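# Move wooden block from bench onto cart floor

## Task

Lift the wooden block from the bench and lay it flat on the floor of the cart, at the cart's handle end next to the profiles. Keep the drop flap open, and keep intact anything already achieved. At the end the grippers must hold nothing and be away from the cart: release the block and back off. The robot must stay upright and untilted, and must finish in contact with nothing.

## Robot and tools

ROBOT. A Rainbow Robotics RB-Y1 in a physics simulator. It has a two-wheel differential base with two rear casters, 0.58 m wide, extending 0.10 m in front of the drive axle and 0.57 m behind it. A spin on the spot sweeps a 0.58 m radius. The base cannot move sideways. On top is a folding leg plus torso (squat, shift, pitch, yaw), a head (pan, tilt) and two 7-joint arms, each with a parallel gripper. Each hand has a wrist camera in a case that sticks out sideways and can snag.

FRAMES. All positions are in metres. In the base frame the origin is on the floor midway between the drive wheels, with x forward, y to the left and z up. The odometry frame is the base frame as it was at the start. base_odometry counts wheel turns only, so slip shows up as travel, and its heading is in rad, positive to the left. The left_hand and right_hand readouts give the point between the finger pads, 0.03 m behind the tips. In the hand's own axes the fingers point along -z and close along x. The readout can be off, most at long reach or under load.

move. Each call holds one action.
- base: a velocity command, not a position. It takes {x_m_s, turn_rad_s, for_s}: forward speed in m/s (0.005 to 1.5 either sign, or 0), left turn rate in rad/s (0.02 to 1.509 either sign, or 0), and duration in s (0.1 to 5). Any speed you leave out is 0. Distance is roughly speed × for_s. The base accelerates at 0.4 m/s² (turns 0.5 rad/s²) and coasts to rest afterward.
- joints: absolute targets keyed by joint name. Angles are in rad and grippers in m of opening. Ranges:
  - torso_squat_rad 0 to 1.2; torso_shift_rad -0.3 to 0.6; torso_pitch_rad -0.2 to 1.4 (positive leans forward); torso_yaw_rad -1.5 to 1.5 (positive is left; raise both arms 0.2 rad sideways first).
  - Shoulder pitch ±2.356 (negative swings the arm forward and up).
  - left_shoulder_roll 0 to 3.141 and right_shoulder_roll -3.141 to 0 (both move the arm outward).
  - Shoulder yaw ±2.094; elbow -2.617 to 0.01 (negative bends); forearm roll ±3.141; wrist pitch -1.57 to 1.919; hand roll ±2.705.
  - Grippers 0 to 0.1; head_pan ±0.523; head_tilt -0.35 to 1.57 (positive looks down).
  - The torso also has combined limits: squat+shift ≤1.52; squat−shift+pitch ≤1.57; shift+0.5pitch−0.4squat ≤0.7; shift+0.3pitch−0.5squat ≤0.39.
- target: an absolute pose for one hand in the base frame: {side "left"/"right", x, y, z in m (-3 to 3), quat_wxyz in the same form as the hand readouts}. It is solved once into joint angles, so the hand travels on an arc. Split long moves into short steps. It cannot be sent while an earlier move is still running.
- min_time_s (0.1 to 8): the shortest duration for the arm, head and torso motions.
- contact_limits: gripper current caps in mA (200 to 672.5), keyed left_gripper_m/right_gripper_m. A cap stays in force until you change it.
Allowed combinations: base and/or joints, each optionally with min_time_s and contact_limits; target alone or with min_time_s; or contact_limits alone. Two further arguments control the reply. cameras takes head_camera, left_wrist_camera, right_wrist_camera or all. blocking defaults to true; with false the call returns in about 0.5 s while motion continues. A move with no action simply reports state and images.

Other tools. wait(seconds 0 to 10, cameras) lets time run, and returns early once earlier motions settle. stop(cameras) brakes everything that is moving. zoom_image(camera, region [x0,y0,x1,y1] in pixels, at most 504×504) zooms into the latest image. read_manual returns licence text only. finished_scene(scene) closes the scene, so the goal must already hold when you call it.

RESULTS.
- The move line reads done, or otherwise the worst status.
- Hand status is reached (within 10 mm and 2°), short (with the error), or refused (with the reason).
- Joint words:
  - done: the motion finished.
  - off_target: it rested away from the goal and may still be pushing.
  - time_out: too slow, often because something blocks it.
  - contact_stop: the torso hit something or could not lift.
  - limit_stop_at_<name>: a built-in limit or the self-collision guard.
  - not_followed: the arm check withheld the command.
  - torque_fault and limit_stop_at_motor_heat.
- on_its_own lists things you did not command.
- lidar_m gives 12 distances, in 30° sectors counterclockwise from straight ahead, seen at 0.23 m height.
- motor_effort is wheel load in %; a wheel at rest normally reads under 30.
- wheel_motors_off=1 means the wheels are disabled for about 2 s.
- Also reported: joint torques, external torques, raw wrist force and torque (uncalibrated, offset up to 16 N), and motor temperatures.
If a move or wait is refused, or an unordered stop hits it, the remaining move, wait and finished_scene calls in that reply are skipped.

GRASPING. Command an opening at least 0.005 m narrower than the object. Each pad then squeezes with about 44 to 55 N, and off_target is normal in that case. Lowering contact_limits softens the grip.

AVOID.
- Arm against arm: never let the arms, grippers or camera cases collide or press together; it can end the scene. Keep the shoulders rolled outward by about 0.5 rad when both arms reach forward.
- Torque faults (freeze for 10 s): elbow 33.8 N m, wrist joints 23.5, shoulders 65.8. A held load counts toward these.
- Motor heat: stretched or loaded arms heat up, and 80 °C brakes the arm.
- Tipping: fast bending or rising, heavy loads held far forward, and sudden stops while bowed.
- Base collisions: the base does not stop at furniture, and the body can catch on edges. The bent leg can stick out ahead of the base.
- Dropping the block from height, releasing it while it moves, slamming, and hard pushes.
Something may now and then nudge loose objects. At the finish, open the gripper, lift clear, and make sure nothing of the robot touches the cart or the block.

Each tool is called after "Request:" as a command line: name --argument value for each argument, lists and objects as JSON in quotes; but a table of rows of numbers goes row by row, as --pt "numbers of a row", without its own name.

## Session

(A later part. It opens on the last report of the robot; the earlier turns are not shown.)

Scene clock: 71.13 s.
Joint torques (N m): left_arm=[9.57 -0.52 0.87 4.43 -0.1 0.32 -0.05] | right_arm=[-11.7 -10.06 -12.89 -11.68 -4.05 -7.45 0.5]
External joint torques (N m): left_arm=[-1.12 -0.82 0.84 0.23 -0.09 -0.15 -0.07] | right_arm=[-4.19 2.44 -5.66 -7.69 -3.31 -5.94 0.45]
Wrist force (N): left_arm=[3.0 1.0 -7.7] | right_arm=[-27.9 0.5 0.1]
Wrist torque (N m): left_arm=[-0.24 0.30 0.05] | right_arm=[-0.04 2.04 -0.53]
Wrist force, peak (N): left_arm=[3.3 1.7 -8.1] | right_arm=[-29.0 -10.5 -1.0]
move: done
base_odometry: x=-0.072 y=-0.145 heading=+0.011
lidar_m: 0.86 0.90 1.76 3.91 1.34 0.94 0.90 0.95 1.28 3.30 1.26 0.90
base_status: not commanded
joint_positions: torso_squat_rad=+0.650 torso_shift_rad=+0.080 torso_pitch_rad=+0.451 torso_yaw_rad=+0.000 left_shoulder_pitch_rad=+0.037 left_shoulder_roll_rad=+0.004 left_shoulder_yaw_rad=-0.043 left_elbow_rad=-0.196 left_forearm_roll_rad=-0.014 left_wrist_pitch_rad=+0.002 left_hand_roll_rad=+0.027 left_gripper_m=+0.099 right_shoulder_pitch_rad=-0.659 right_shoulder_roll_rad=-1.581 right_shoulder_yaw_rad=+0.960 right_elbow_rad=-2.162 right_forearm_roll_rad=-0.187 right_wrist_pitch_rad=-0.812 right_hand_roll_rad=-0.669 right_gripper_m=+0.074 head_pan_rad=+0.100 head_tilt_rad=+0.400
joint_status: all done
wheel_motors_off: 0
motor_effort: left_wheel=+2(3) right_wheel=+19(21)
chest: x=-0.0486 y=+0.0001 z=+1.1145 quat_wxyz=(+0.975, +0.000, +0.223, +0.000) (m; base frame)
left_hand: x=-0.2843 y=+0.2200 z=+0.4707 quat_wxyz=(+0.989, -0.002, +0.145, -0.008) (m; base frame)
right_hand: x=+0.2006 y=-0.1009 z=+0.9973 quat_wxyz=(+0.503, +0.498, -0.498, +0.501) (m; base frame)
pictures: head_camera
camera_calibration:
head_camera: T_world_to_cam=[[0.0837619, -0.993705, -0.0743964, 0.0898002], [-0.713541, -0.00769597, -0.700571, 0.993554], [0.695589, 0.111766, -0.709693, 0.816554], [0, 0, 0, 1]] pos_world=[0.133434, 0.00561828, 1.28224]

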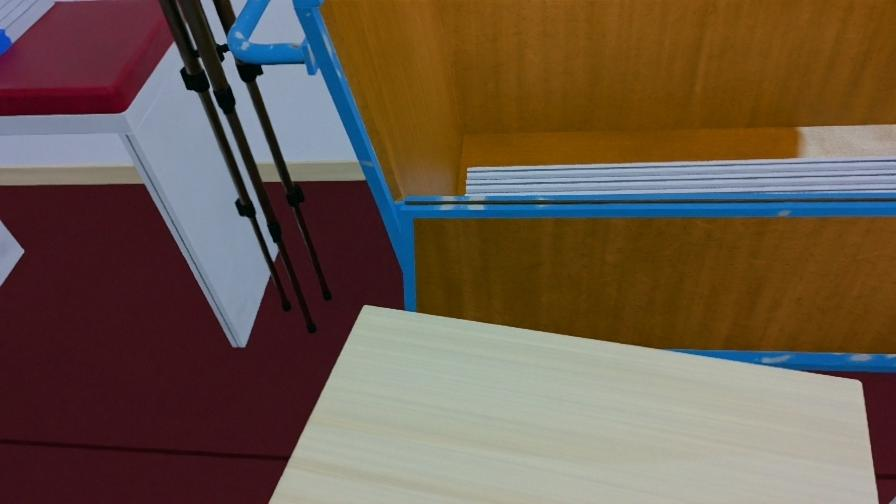

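Request:
move --joints '{"torso_squat_rad":0.8,"torso_shift_rad":0.15,"torso_pitch_rad":0.9,"head_tilt_rad":0.1}' --min_time_s 1.8

Request:
move --joints '{"right_shoulder_pitch_rad":-0.737,"right_shoulder_roll_rad":-1.706,"right_shoulder_yaw_rad":0.684,"right_elbow_rad":-2.090,"right_forearm_roll_rad":-0.232,"right_wrist_pitch_rad":-0.909,"right_hand_roll_rad":-0.571}' --min_time_s 1.2 --cameras '["head_camera"]'

Request:
move --joints '{"right_shoulder_pitch_rad":-1.821,"right_shoulder_roll_rad":-2.122,"right_shoulder_yaw_rad":2.094,"right_elbow_rad":-1.501,"right_forearm_roll_rad":-0.240,"right_wrist_pitch_rad":-1.569,"right_hand_roll_rad":-0.481}' --min_time_s 2.2

Request:
move --joints '{"right_shoulder_pitch_rad":-2.018,"right_shoulder_roll_rad":-1.789,"right_shoulder_yaw_rad":1.980,"right_elbow_rad":-1.712,"right_forearm_roll_rad":-0.451,"right_wrist_pitch_rad":-1.288,"right_hand_roll_rad":-0.597}' --min_time_s 1.5 --cameras '["head_camera"]'

Scene clock: 77.73 s.
Joint torques (N m): left_arm=[19.11 -0.68 0.91 8.15 -0.04 0.99 0.1] | right_arm=[-7.13 -8.85 -8.79 -16.71 -1.53 -9.31 0.48]
External joint torques (N m): left_arm=[-1.51 -1.06 0.86 0.02 -0.02 -0.27 0.06] | right_arm=[-4.49 2.64 -4.94 -10.76 -1.38 -7.43 0.43]
Wrist force (N): left_arm=[4.7 1.0 -6.0] | right_arm=[-25.8 -11.4 -0.2]
Wrist torque (N m): left_arm=[-0.23 0.32 0.10] | right_arm=[-0.96 1.79 -0.52]
Wrist force, peak (N): left_arm=[2.7 1.6 -8.4] | right_arm=[-27.8 -10.3 0.3]
move: done
base_odometry: x=-0.072 y=-0.145 heading=+0.011
lidar_m: 0.86 0.90 1.74 3.92 1.32 0.95 0.91 0.96 1.29 3.31 1.26 0.90
base_status: not commanded
joint_positions: torso_squat_rad=+0.800 torso_shift_rad=+0.150 torso_pitch_rad=+0.901 torso_yaw_rad=+0.000 left_shoulder_pitch_rad=+0.037 left_shoulder_roll_rad=+0.004 left_shoulder_yaw_rad=-0.043 left_elbow_rad=-0.196 left_forearm_roll_rad=-0.014 left_wrist_pitch_rad=+0.002 left_hand_roll_rad=+0.027 left_gripper_m=+0.099 right_shoulder_pitch_rad=-0.659 right_shoulder_roll_rad=-1.581 right_shoulder_yaw_rad=+0.959 right_elbow_rad=-2.161 right_forearm_roll_rad=-0.188 right_wrist_pitch_rad=-0.811 right_hand_roll_rad=-0.669 right_gripper_m=+0.074 head_pan_rad=+0.100 head_tilt_rad=+0.100
joint_status: all done
wheel_motors_off: 0
motor_effort: left_wheel=-2(3) right_wheel=+15(23)
chest: x=+0.0876 y=+0.0000 z=+0.9549 quat_wxyz=(+0.900, +0.000, +0.435, +0.000) (m; base frame)
left_hand: x=-0.4048 y=+0.2200 z=+0.4778 quat_wxyz=(+0.932, -0.004, +0.363, -0.008) (m; base frame)
right_hand: x=+0.2611 y=-0.1011 z=+0.7407 quat_wxyz=(+0.602, +0.597, -0.373, +0.377) (m; base frame)
pictures: none

Scene clock: 79.23 s.
Joint torques (N m): left_arm=[19.19 -0.42 0.95 8.07 -0.12 1.04 0.09] | right_arm=[-12.96 -11.47 -12.64 -11.25 -3.72 -7.98 0.6]
External joint torques (N m): left_arm=[-1.43 -0.81 0.9 -0.06 -0.1 -0.23 0.06] | right_arm=[-6.93 1.75 -5.8 -7.58 -3.02 -6.35 0.55]
Wrist force (N): left_arm=[5.0 1.3 -6.2] | right_arm=[-28.2 0.4 0.6]
Wrist torque (N m): left_arm=[-0.30 0.40 0.05] | right_arm=[-0.10 1.99 -0.53]
Wrist force, peak (N): left_arm=[5.6 0.9 -6.9] | right_arm=[-29.6 1.2 0.5]
move: done
base_odometry: x=-0.072 y=-0.145 heading=+0.011
lidar_m: 0.86 0.90 1.74 3.92 1.33 0.96 0.91 0.95 1.29 3.30 1.26 0.90
base_status: not commanded
joint_positions: torso_squat_rad=+0.800 torso_shift_rad=+0.150 torso_pitch_rad=+0.901 torso_yaw_rad=+0.000 left_shoulder_pitch_rad=+0.037 left_shoulder_roll_rad=+0.004 left_shoulder_yaw_rad=-0.043 left_elbow_rad=-0.196 left_forearm_roll_rad=-0.014 left_wrist_pitch_rad=+0.002 left_hand_roll_rad=+0.027 left_gripper_m=+0.099 right_shoulder_pitch_rad=-0.735 right_shoulder_roll_rad=-1.706 right_shoulder_yaw_rad=+0.685 right_elbow_rad=-2.088 right_forearm_roll_rad=-0.231 right_wrist_pitch_rad=-0.907 right_hand_roll_rad=-0.571 right_gripper_m=+0.074 head_pan_rad=+0.100 head_tilt_rad=+0.100
joint_status: all done
wheel_motors_off: 0
motor_effort: left_wheel=-1(2) right_wheel=+16(18)
chest: x=+0.0876 y=+0.0000 z=+0.9549 quat_wxyz=(+0.900, +0.000, +0.435, +0.000) (m; base frame)
left_hand: x=-0.4048 y=+0.2200 z=+0.4778 quat_wxyz=(+0.932, -0.004, +0.363, -0.008) (m; base frame)
right_hand: x=+0.3601 y=-0.1214 z=+0.7969 quat_wxyz=(+0.504, +0.498, -0.498, +0.500) (m; base frame)
pictures: head_camera
camera_calibration:
head_camera: T_world_to_cam=[[0.0512836, -0.992848, -0.107811, 0.100313], [-0.811051, 0.0215848, -0.584577, 0.881652], [0.582723, 0.11742, -0.804143, 0.648729], [0, 0, 0, 1]] pos_world=[0.331891, 0.00439144, 1.04788]

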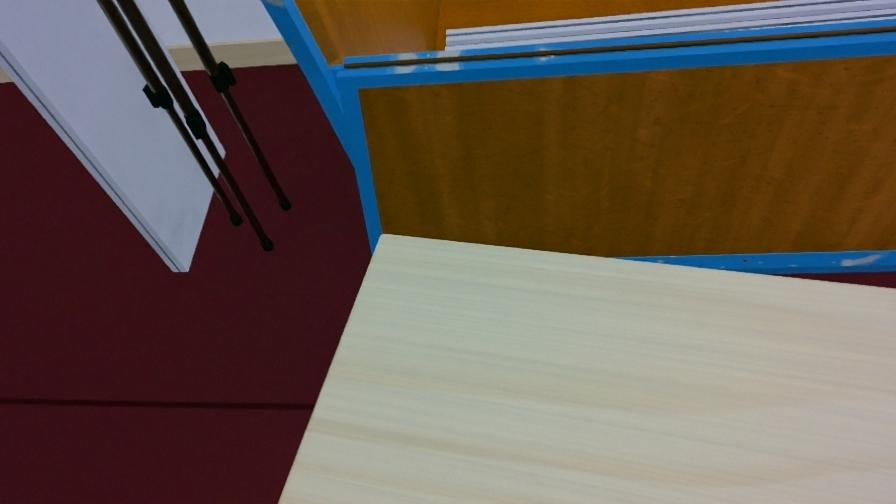

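Scene clock: 81.73 s.
Joint torques (N m): left_arm=[18.95 -0.54 0.59 8.21 -0.22 1.18 0.05] | right_arm=[-6.71 -16.4 -7.56 -0.06 -4.4 -7.83 0.43]
External joint torques (N m): left_arm=[-1.67 -0.93 0.54 0.08 -0.21 -0.09 0.01] | right_arm=[-5.46 -3.15 -3.07 -2.84 -3.45 -6.21 0.38]
Wrist force (N): left_arm=[4.8 0.7 -6.2] | right_arm=[-27.0 1.0 -7.7]
Wrist torque (N m): left_arm=[-0.20 0.38 0.06] | right_arm=[0.00 1.83 -0.55]
Wrist force, peak (N): left_arm=[5.6 0.6 -7.0] | right_arm=[-30.3 0.6 -5.0]
move: done
base_odometry: x=-0.072 y=-0.145 heading=+0.011
lidar_m: 0.86 0.88 1.76 3.90 1.32 0.94 0.91 0.95 1.30 3.32 1.26 0.91
base_status: not commanded
joint_positions: torso_squat_rad=+0.800 torso_shift_rad=+0.150 torso_pitch_rad=+0.901 torso_yaw_rad=+0.000 left_shoulder_pitch_rad=+0.037 left_shoulder_roll_rad=+0.004 left_shoulder_yaw_rad=-0.043 left_elbow_rad=-0.196 left_forearm_roll_rad=-0.014 left_wrist_pitch_rad=+0.002 left_hand_roll_rad=+0.027 left_gripper_m=+0.099 right_shoulder_pitch_rad=-1.820 right_shoulder_roll_rad=-2.121 right_shoulder_yaw_rad=+2.095 right_elbow_rad=-1.500 right_forearm_roll_rad=-0.239 right_wrist_pitch_rad=-1.567 right_hand_roll_rad=-0.481 right_gripper_m=+0.074 head_pan_rad=+0.100 head_tilt_rad=+0.100
joint_status: all done
wheel_motors_off: 0
motor_effort: left_wheel=-2(3) right_wheel=+16(18)
chest: x=+0.0875 y=+0.0000 z=+0.9549 quat_wxyz=(+0.900, +0.000, +0.435, +0.000) (m; base frame)
left_hand: x=-0.4049 y=+0.2201 z=+0.4779 quat_wxyz=(+0.932, -0.004, +0.363, -0.008) (m; base frame)
right_hand: x=+0.3395 y=-0.3798 z=+0.7985 quat_wxyz=(+0.604, +0.384, -0.454, +0.531) (m; base frame)
pictures: none

Scene clock: 83.53 s.
Joint torques (N m): left_arm=[19.16 -0.69 0.91 8.1 -0.05 1.07 0.11] | right_arm=[-16.99 -9.85 -14.57 -4.14 -5 -7.78 0.02]
External joint torques (N m): left_arm=[-1.46 -1.08 0.86 -0.03 -0.04 -0.2 0.08] | right_arm=[-8.04 -0.32 -7.44 -4.25 -4.02 -6.19 -0.03]
Wrist force (N): left_arm=[5.3 1.2 -5.4] | right_arm=[-28.8 0.5 0.3]
Wrist torque (N m): left_arm=[-0.29 0.45 0.01] | right_arm=[-0.19 2.01 -0.33]
Wrist force, peak (N): left_arm=[5.9 1.2 -6.7] | right_arm=[-28.9 1.0 -5.7]
move: done
base_odometry: x=-0.072 y=-0.145 heading=+0.011
lidar_m: 0.86 0.89 1.75 3.92 1.32 0.95 0.90 0.96 1.29 3.32 1.25 0.90
base_status: not commanded
joint_positions: torso_squat_rad=+0.800 torso_shift_rad=+0.150 torso_pitch_rad=+0.901 torso_yaw_rad=+0.000 left_shoulder_pitch_rad=+0.037 left_shoulder_roll_rad=+0.004 left_shoulder_yaw_rad=-0.043 left_elbow_rad=-0.196 left_forearm_roll_rad=-0.014 left_wrist_pitch_rad=+0.002 left_hand_roll_rad=+0.027 left_gripper_m=+0.099 right_shoulder_pitch_rad=-2.016 right_shoulder_roll_rad=-1.789 right_shoulder_yaw_rad=+1.982 right_elbow_rad=-1.711 right_forearm_roll_rad=-0.450 right_wrist_pitch_rad=-1.286 right_hand_roll_rad=-0.597 right_gripper_m=+0.074 head_pan_rad=+0.100 head_tilt_rad=+0.100
joint_status: all done
wheel_motors_off: 0
motor_effort: left_wheel=-2(3) right_wheel=+16(18)
chest: x=+0.0876 y=+0.0000 z=+0.9549 quat_wxyz=(+0.900, +0.000, +0.435, +0.000) (m; base frame)
left_hand: x=-0.4049 y=+0.2200 z=+0.4779 quat_wxyz=(+0.932, -0.004, +0.363, -0.008) (m; base frame)
right_hand: x=+0.4394 y=-0.2013 z=+0.8169 quat_wxyz=(+0.515, +0.488, -0.508, +0.489) (m; base frame)
pictures: head_camera
camera_calibration:
head_camera: T_world_to_cam=[[0.05132, -0.992822, -0.108033, 0.100533], [-0.811107, 0.0216746, -0.584496, 0.881585], [0.582641, 0.117623, -0.804173, 0.648786], [0, 0, 0, 1]] pos_world=[0.331891, 0.00439122, 1.04788]

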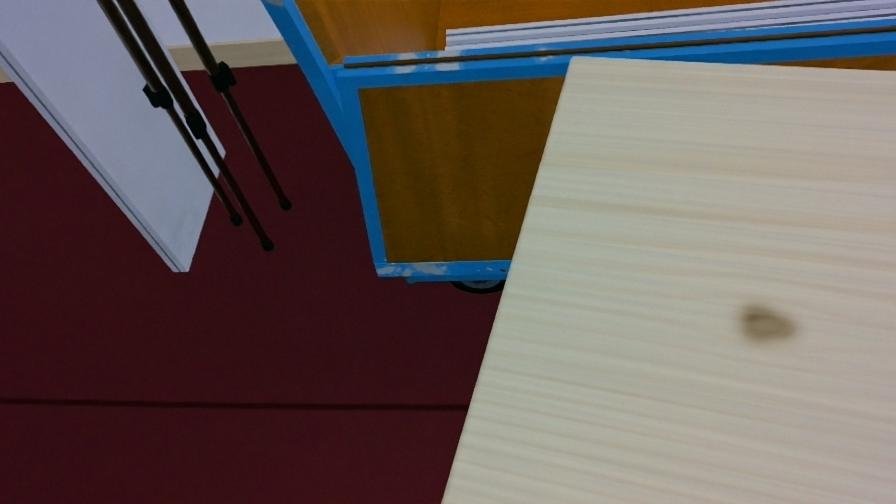

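Request:
move --base '{"x_m_s":0.25,"for_s":2.34}' --joints '{"head_tilt_rad":0.4}' --cameras '["head_camera"]'

Request:
move --joints '{"torso_squat_rad":0.85,"torso_shift_rad":0.42,"torso_pitch_rad":1.1,"head_tilt_rad":0.3}' --min_time_s 2.5 --cameras '["head_camera"]'

Scene clock: 88.47 s.
Joint torques (N m): left_arm=[19.35 -0.64 1.01 8.09 -0.07 1.07 0.01] | right_arm=[-16.7 -9.91 -14.12 -4.19 -4.99 -7.72 0.14]
External joint torques (N m): left_arm=[-1.28 -1.02 0.96 -0.05 -0.05 -0.2 -0.03] | right_arm=[-7.75 -0.37 -6.98 -4.29 -4 -6.13 0.08]
Wrist force (N): left_arm=[4.7 0.9 -5.8] | right_arm=[-28.4 1.5 0.3]
Wrist torque (N m): left_arm=[-0.22 0.37 0.09] | right_arm=[-0.04 2.01 -0.35]
Wrist force, peak (N): left_arm=[6.2 1.1 -7.1] | right_arm=[-30.7 -0.9 -0.3]
move: done
base_odometry: x=+0.511 y=-0.138 heading=+0.012
lidar_m: 0.27 0.29 0.72 3.85 2.18 1.57 1.49 1.56 2.09 4.58 0.42 0.30
base_status: done (sent for 2.33 of 2.33 s)
joint_positions: torso_squat_rad=+0.800 torso_shift_rad=+0.150 torso_pitch_rad=+0.901 torso_yaw_rad=+0.000 left_shoulder_pitch_rad=+0.037 left_shoulder_roll_rad=+0.004 left_shoulder_yaw_rad=-0.043 left_elbow_rad=-0.196 left_forearm_roll_rad=-0.014 left_wrist_pitch_rad=+0.002 left_hand_roll_rad=+0.027 left_gripper_m=+0.099 right_shoulder_pitch_rad=-2.016 right_shoulder_roll_rad=-1.789 right_shoulder_yaw_rad=+1.982 right_elbow_rad=-1.711 right_forearm_roll_rad=-0.450 right_wrist_pitch_rad=-1.286 right_hand_roll_rad=-0.597 right_gripper_m=+0.074 head_pan_rad=+0.100 head_tilt_rad=+0.400
joint_status: all done
wheel_motors_off: 0
motor_effort: left_wheel=+1(29) right_wheel=-3(44)
chest: x=+0.0877 y=+0.0000 z=+0.9548 quat_wxyz=(+0.900, +0.000, +0.435, +0.000) (m; base frame)
left_hand: x=-0.4049 y=+0.2200 z=+0.4779 quat_wxyz=(+0.932, -0.004, +0.363, -0.008) (m; base frame)
right_hand: x=+0.4394 y=-0.2013 z=+0.8168 quat_wxyz=(+0.515, +0.488, -0.508, +0.489) (m; base frame)
pictures: head_camera
camera_calibration:
head_camera: T_world_to_cam=[[0.042965, -0.993695, -0.103558, 0.0979424], [-0.947369, -0.00760769, -0.320052, 0.636053], [0.317247, 0.111859, -0.941723, 0.863101], [0, 0, 0, 1]] pos_world=[0.324553, 0.00561831, 1.02652]

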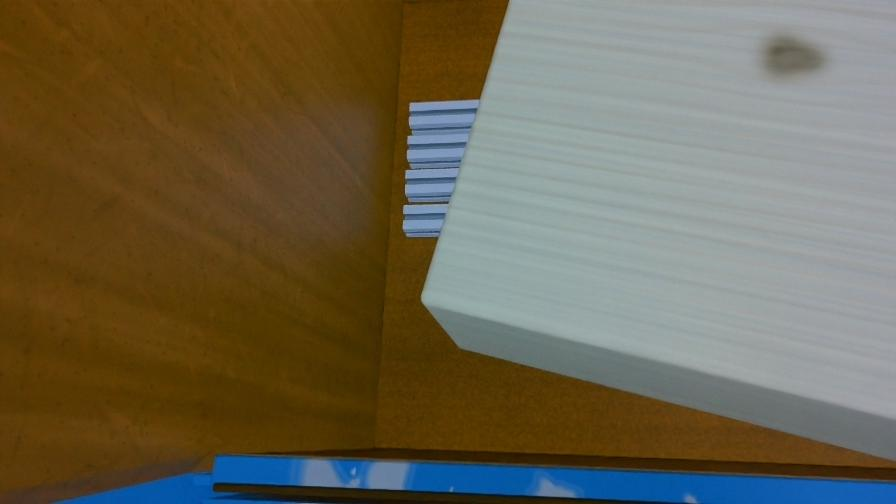

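Scene clock: 91.27 s.
Joint torques (N m): left_arm=[21.61 -0.44 0.65 9.39 -0.07 1.37 -0.03] | right_arm=[-14.67 -12.22 -12.42 -6.15 -3.66 -8.76 -0.01]
External joint torques (N m): left_arm=[-2.2 -0.85 0.6 0 -0.05 -0.18 -0.08] | right_arm=[-7.38 -0.84 -6.71 -5.41 -3.01 -6.98 -0.06]
Wrist force (N): left_arm=[5.9 0.8 -5.3] | right_arm=[-27.9 -4.4 -0.5]
Wrist torque (N m): left_arm=[-0.24 0.44 0.07] | right_arm=[-0.60 1.95 -0.34]
Wrist force, peak (N): left_arm=[6.2 2.1 -6.6] | right_arm=[-29.7 -2.8 -2.1]
move: done
base_odometry: x=+0.511 y=-0.138 heading=+0.011
lidar_m: 0.29 0.31 0.72 3.85 2.17 1.57 1.48 1.56 2.08 4.57 0.43 0.31
base_status: not commanded
joint_positions: torso_squat_rad=+0.850 torso_shift_rad=+0.420 torso_pitch_rad=+1.101 torso_yaw_rad=+0.000 left_shoulder_pitch_rad=+0.037 left_shoulder_roll_rad=+0.004 left_shoulder_yaw_rad=-0.043 left_elbow_rad=-0.196 left_forearm_roll_rad=-0.014 left_wrist_pitch_rad=+0.002 left_hand_roll_rad=+0.027 left_gripper_m=+0.099 right_shoulder_pitch_rad=-2.016 right_shoulder_roll_rad=-1.789 right_shoulder_yaw_rad=+1.982 right_elbow_rad=-1.711 right_forearm_roll_rad=-0.450 right_wrist_pitch_rad=-1.286 right_hand_roll_rad=-0.597 right_gripper_m=+0.074 head_pan_rad=+0.100 head_tilt_rad=+0.300
joint_status: all done
wheel_motors_off: 0
motor_effort: left_wheel=-4(16) right_wheel=+6(7)
chest: x=+0.2365 y=-0.0002 z=+0.8424 quat_wxyz=(+0.852, +0.000, +0.523, +0.000) (m; base frame)
left_hand: x=-0.3410 y=+0.2201 z=+0.4730 quat_wxyz=(+0.891, -0.005, +0.454, -0.007) (m; base frame)
right_hand: x=+0.5539 y=-0.2015 z=+0.6372 quat_wxyz=(+0.563, +0.534, -0.455, +0.438) (m; base frame)
pictures: head_camera
camera_calibration:
head_camera: T_world_to_cam=[[0.0235128, -0.993361, -0.112608, 0.0916049], [-0.974732, 0.00224919, -0.223367, 0.669664], [0.222138, 0.115014, -0.968208, 0.735131], [0, 0, 0, 1]] pos_world=[0.487289, 0.00493982, 0.871656]

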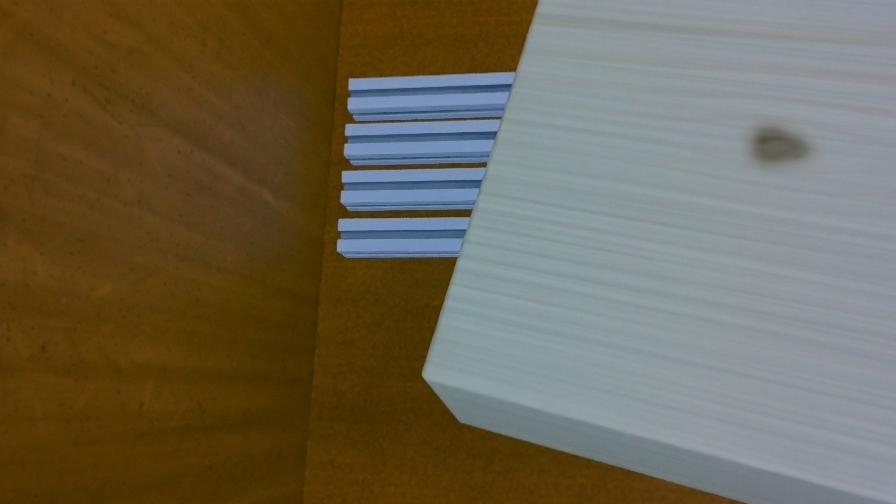

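Request:
move --base '{"x_m_s":0.1,"for_s":0.8}'

Request:
move --target '{"side":"right","x":0.49,"y":-0.15,"z":0.58,"quat_wxyz":[0.5145,0.4836,-0.3729,0.6019]}' --min_time_s 2.2

Request:
move --target '{"side":"right","x":0.45,"y":-0.07,"z":0.48,"quat_wxyz":[0.5145,0.4836,-0.3729,0.6019]}' --min_time_s 2 --cameras '["head_camera"]'

Scene clock: 100.50 s.
Joint torques (N m): left_arm=[22.24 -0.67 0.96 9.37 -0.07 1.49 0.02] | right_arm=[-14.34 -12.05 -12.11 -6.52 -3.51 -8.86 0.13]
External joint torques (N m): left_arm=[-1.57 -1.08 0.91 -0.02 -0.05 -0.06 -0.03] | right_arm=[-7.05 -0.68 -6.4 -5.79 -2.89 -7.07 0.08]
Wrist force (N): left_arm=[5.7 1.3 -5.2] | right_arm=[-27.9 -4.6 0.0]
Wrist torque (N m): left_arm=[-0.27 0.42 0.06] | right_arm=[-0.61 1.89 -0.33]
Wrist force, peak (N): left_arm=[6.9 0.9 -5.9] | right_arm=[-29.3 -8.0 0.3]
move: done
base_odometry: x=+0.591 y=-0.137 heading=+0.011
lidar_m: 0.21 0.23 0.32 1.47 2.29 1.64 1.56 1.64 2.21 0.86 0.32 0.23
base_status: done (sent for 0.8 of 0.8 s)
joint_positions: torso_squat_rad=+0.850 torso_shift_rad=+0.420 torso_pitch_rad=+1.101 torso_yaw_rad=+0.000 left_shoulder_pitch_rad=+0.037 left_shoulder_roll_rad=+0.004 left_shoulder_yaw_rad=-0.043 left_elbow_rad=-0.196 left_forearm_roll_rad=-0.014 left_wrist_pitch_rad=+0.002 left_hand_roll_rad=+0.027 left_gripper_m=+0.099 right_shoulder_pitch_rad=-2.016 right_shoulder_roll_rad=-1.789 right_shoulder_yaw_rad=+1.982 right_elbow_rad=-1.711 right_forearm_roll_rad=-0.450 right_wrist_pitch_rad=-1.286 right_hand_roll_rad=-0.597 right_gripper_m=+0.074 head_pan_rad=+0.100 head_tilt_rad=+0.300
joint_status: not commanded
wheel_motors_off: 0
motor_effort: left_wheel=-8(21) right_wheel=+7(30)
chest: x=+0.2365 y=-0.0002 z=+0.8424 quat_wxyz=(+0.852, +0.000, +0.523, +0.000) (m; base frame)
left_hand: x=-0.3409 y=+0.2201 z=+0.4729 quat_wxyz=(+0.891, -0.005, +0.454, -0.007) (m; base frame)
right_hand: x=+0.5540 y=-0.2015 z=+0.6372 quat_wxyz=(+0.563, +0.534, -0.455, +0.438) (m; base frame)
pictures: none

Scene clock: 103.03 s.
Joint torques (N m): left_arm=[21.91 -0.28 0.85 9.4 -0.1 1.48 0.02] | right_arm=[-14.4 -7.01 -8.69 -10.12 -3.05 -7.95 0.54]
External joint torques (N m): left_arm=[-1.9 -0.69 0.79 0.01 -0.08 -0.07 -0.02] | right_arm=[-6.67 2.5 -3.12 -7.7 -2.44 -6.28 0.49]
Wrist force (N): left_arm=[6.7 1.2 -5.4] | right_arm=[-27.4 -0.6 -6.9]
Wrist torque (N m): left_arm=[-0.25 0.56 0.03] | right_arm=[-0.15 1.89 -0.50]
Wrist force, peak (N): left_arm=[6.4 1.5 -5.8] | right_arm=[-28.3 -2.4 -5.2]
move: done
base_odometry: x=+0.591 y=-0.137 heading=+0.011
lidar_m: 0.22 0.23 0.32 1.48 2.30 1.65 1.57 1.64 2.20 0.86 0.32 0.23
base_status: not commanded
joint_positions: torso_squat_rad=+0.850 torso_shift_rad=+0.420 torso_pitch_rad=+1.101 torso_yaw_rad=+0.000 left_shoulder_pitch_rad=+0.037 left_shoulder_roll_rad=+0.004 left_shoulder_yaw_rad=-0.043 left_elbow_rad=-0.196 left_forearm_roll_rad=-0.014 left_wrist_pitch_rad=+0.002 left_hand_roll_rad=+0.027 left_gripper_m=+0.099 right_shoulder_pitch_rad=-2.064 right_shoulder_roll_rad=-1.726 right_shoulder_yaw_rad=+1.996 right_elbow_rad=-1.885 right_forearm_roll_rad=-0.146 right_wrist_pitch_rad=-0.940 right_hand_roll_rad=-0.521 right_gripper_m=+0.074 head_pan_rad=+0.100 head_tilt_rad=+0.300
joint_status: all done
wheel_motors_off: 0
motor_effort: left_wheel=-8(9) right_wheel=+8(10)
chest: x=+0.2365 y=-0.0002 z=+0.8424 quat_wxyz=(+0.852, +0.000, +0.523, +0.000) (m; base frame)
left_hand: x=-0.3409 y=+0.2201 z=+0.4729 quat_wxyz=(+0.891, -0.005, +0.454, -0.007) (m; base frame)
right_hand: x=+0.4901 y=-0.1512 z=+0.5789 quat_wxyz=(+0.516, +0.483, -0.373, +0.602) (m; base frame)
right_hand_status: reached (checked arc, planned for 2.2 s): 2 mm and 0.2 deg off.
pictures: none

Scene clock: 105.37 s.
Joint torques (N m): left_arm=[22.3 -0.52 0.8 9.21 -0.14 1.43 0.02] | right_arm=[-12.74 -4.06 -11.1 -12.31 -0.87 -9.04 0.57]
External joint torques (N m): left_arm=[-1.5 -0.93 0.75 -0.18 -0.12 -0.12 -0.02] | right_arm=[-3.56 4.69 -6.67 -8.27 -0.84 -7.19 0.52]
Wrist force (N): left_arm=[6.4 0.9 -5.0] | right_arm=[-27.0 -0.3 -6.9]
Wrist torque (N m): left_arm=[-0.25 0.51 0.01] | right_arm=[-0.08 1.93 -0.52]
Wrist force, peak (N): left_arm=[7.2 0.7 -5.9] | right_arm=[-28.5 -0.7 -6.9]
move: done
base_odometry: x=+0.591 y=-0.137 heading=+0.011
lidar_m: 0.21 0.23 0.31 1.47 2.29 1.65 1.57 1.65 2.21 0.87 0.31 0.23
base_status: not commanded
joint_positions: torso_squat_rad=+0.850 torso_shift_rad=+0.420 torso_pitch_rad=+1.101 torso_yaw_rad=+0.000 left_shoulder_pitch_rad=+0.037 left_shoulder_roll_rad=+0.004 left_shoulder_yaw_rad=-0.043 left_elbow_rad=-0.196 left_forearm_roll_rad=-0.014 left_wrist_pitch_rad=+0.002 left_hand_roll_rad=+0.027 left_gripper_m=+0.099 right_shoulder_pitch_rad=-1.835 right_shoulder_roll_rad=-1.314 right_shoulder_yaw_rad=+1.970 right_elbow_rad=-1.718 right_forearm_roll_rad=-0.413 right_wrist_pitch_rad=-0.754 right_hand_roll_rad=-0.177 right_gripper_m=+0.074 head_pan_rad=+0.100 head_tilt_rad=+0.300
joint_status: all done
wheel_motors_off: 0
motor_effort: left_wheel=-8(8) right_wheel=+5(9)
chest: x=+0.2364 y=-0.0002 z=+0.8424 quat_wxyz=(+0.852, +0.000, +0.523, +0.000) (m; base frame)
left_hand: x=-0.3409 y=+0.2201 z=+0.4729 quat_wxyz=(+0.891, -0.005, +0.454, -0.007) (m; base frame)
right_hand: x=+0.4500 y=-0.0714 z=+0.4785 quat_wxyz=(+0.516, +0.482, -0.372, +0.603) (m; base frame)
right_hand_status: reached (checked arc, planned for 2.0 s): 2 mm and 0.3 deg off.
pictures: head_camera
camera_calibration:
head_camera: T_world_to_cam=[[0.0235261, -0.993362, -0.112602, 0.0915935], [-0.97471, 0.00224629, -0.223464, 0.669737], [0.222233, 0.115012, -0.968186, 0.735065], [0, 0, 0, 1]] pos_world=[0.487288, 0.00493982, 0.871656]

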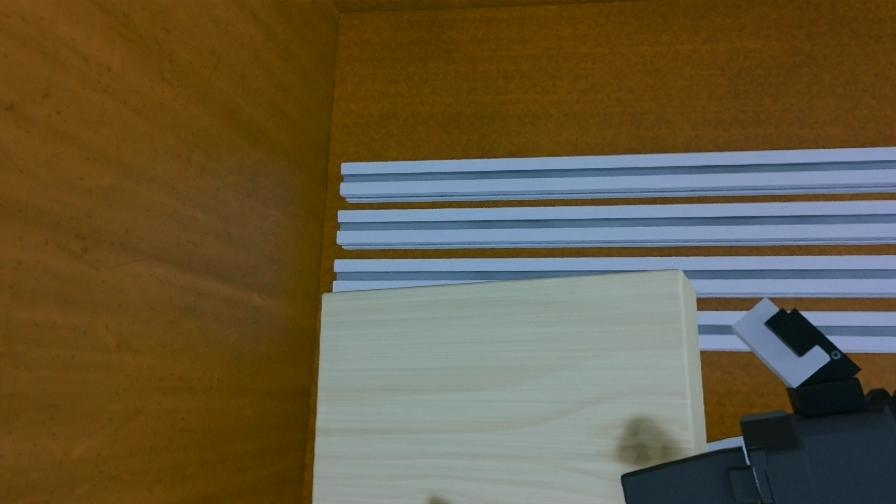

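Request:
move --target '{"side":"right","x":0.423,"y":-0.038,"z":0.395,"quat_wxyz":[0.5145,0.4836,-0.3729,0.6019]}' --min_time_s 2 --cameras '["head_camera"]'

Scene clock: 110.80 s.
Joint torques (N m): left_arm=[22.27 -0.12 0.82 9.31 -0.12 1.51 0.09] | right_arm=[-7.39 -4.42 -5.23 -4.06 -2.01 -1.33 -2.17]
External joint torques (N m): left_arm=[-1.52 -0.52 0.77 -0.08 -0.1 -0.04 0.04] | right_arm=[1.51 2.52 -1.76 -0.4 -2.08 0.54 -2.22]
Wrist force (N): left_arm=[5.8 0.6 -5.0] | right_arm=[-8.7 4.0 2.8]
Wrist torque (N m): left_arm=[-0.14 0.44 0.08] | right_arm=[-0.82 -1.23 2.05]
Wrist force, peak (N): left_arm=[6.9 0.1 -6.1] | right_arm=[-28.2 -0.3 -6.7]
move: done
base_odometry: x=+0.591 y=-0.137 heading=+0.011
lidar_m: 0.20 0.22 0.32 1.48 2.29 1.64 1.57 1.64 2.20 0.86 0.32 0.22
base_status: not commanded
joint_positions: torso_squat_rad=+0.850 torso_shift_rad=+0.420 torso_pitch_rad=+1.100 torso_yaw_rad=+0.000 left_shoulder_pitch_rad=+0.037 left_shoulder_roll_rad=+0.004 left_shoulder_yaw_rad=-0.043 left_elbow_rad=-0.196 left_forearm_roll_rad=-0.014 left_wrist_pitch_rad=+0.002 left_hand_roll_rad=+0.027 left_gripper_m=+0.099 right_shoulder_pitch_rad=-1.663 right_shoulder_roll_rad=-1.000 right_shoulder_yaw_rad=+1.943 right_elbow_rad=-1.345 right_forearm_roll_rad=-0.493 right_wrist_pitch_rad=-0.833 right_hand_roll_rad=-0.075 right_gripper_m=+0.074 head_pan_rad=+0.100 head_tilt_rad=+0.300
joint_status: all done
wheel_motors_off: 0
motor_effort: left_wheel=-8(8) right_wheel=+7(9)
chest: x=+0.2362 y=-0.0002 z=+0.8427 quat_wxyz=(+0.852, +0.000, +0.523, +0.000) (m; base frame)
left_hand: x=-0.3409 y=+0.2201 z=+0.4726 quat_wxyz=(+0.891, -0.005, +0.454, -0.007) (m; base frame)
right_hand: x=+0.4231 y=-0.0383 z=+0.3957 quat_wxyz=(+0.515, +0.482, -0.373, +0.603) (m; base frame)
right_hand_status: reached (checked arc, planned for 2.0 s): 1 mm and 0.2 deg off.
pictures: head_camera
camera_calibration:
head_camera: T_world_to_cam=[[0.0235755, -0.993384, -0.112395, 0.0915513], [-0.974524, 0.00224716, -0.224274, 0.67017], [0.223043, 0.114819, -0.968023, 0.735067], [0, 0, 0, 1]] pos_world=[0.486987, 0.00504028, 0.872153]

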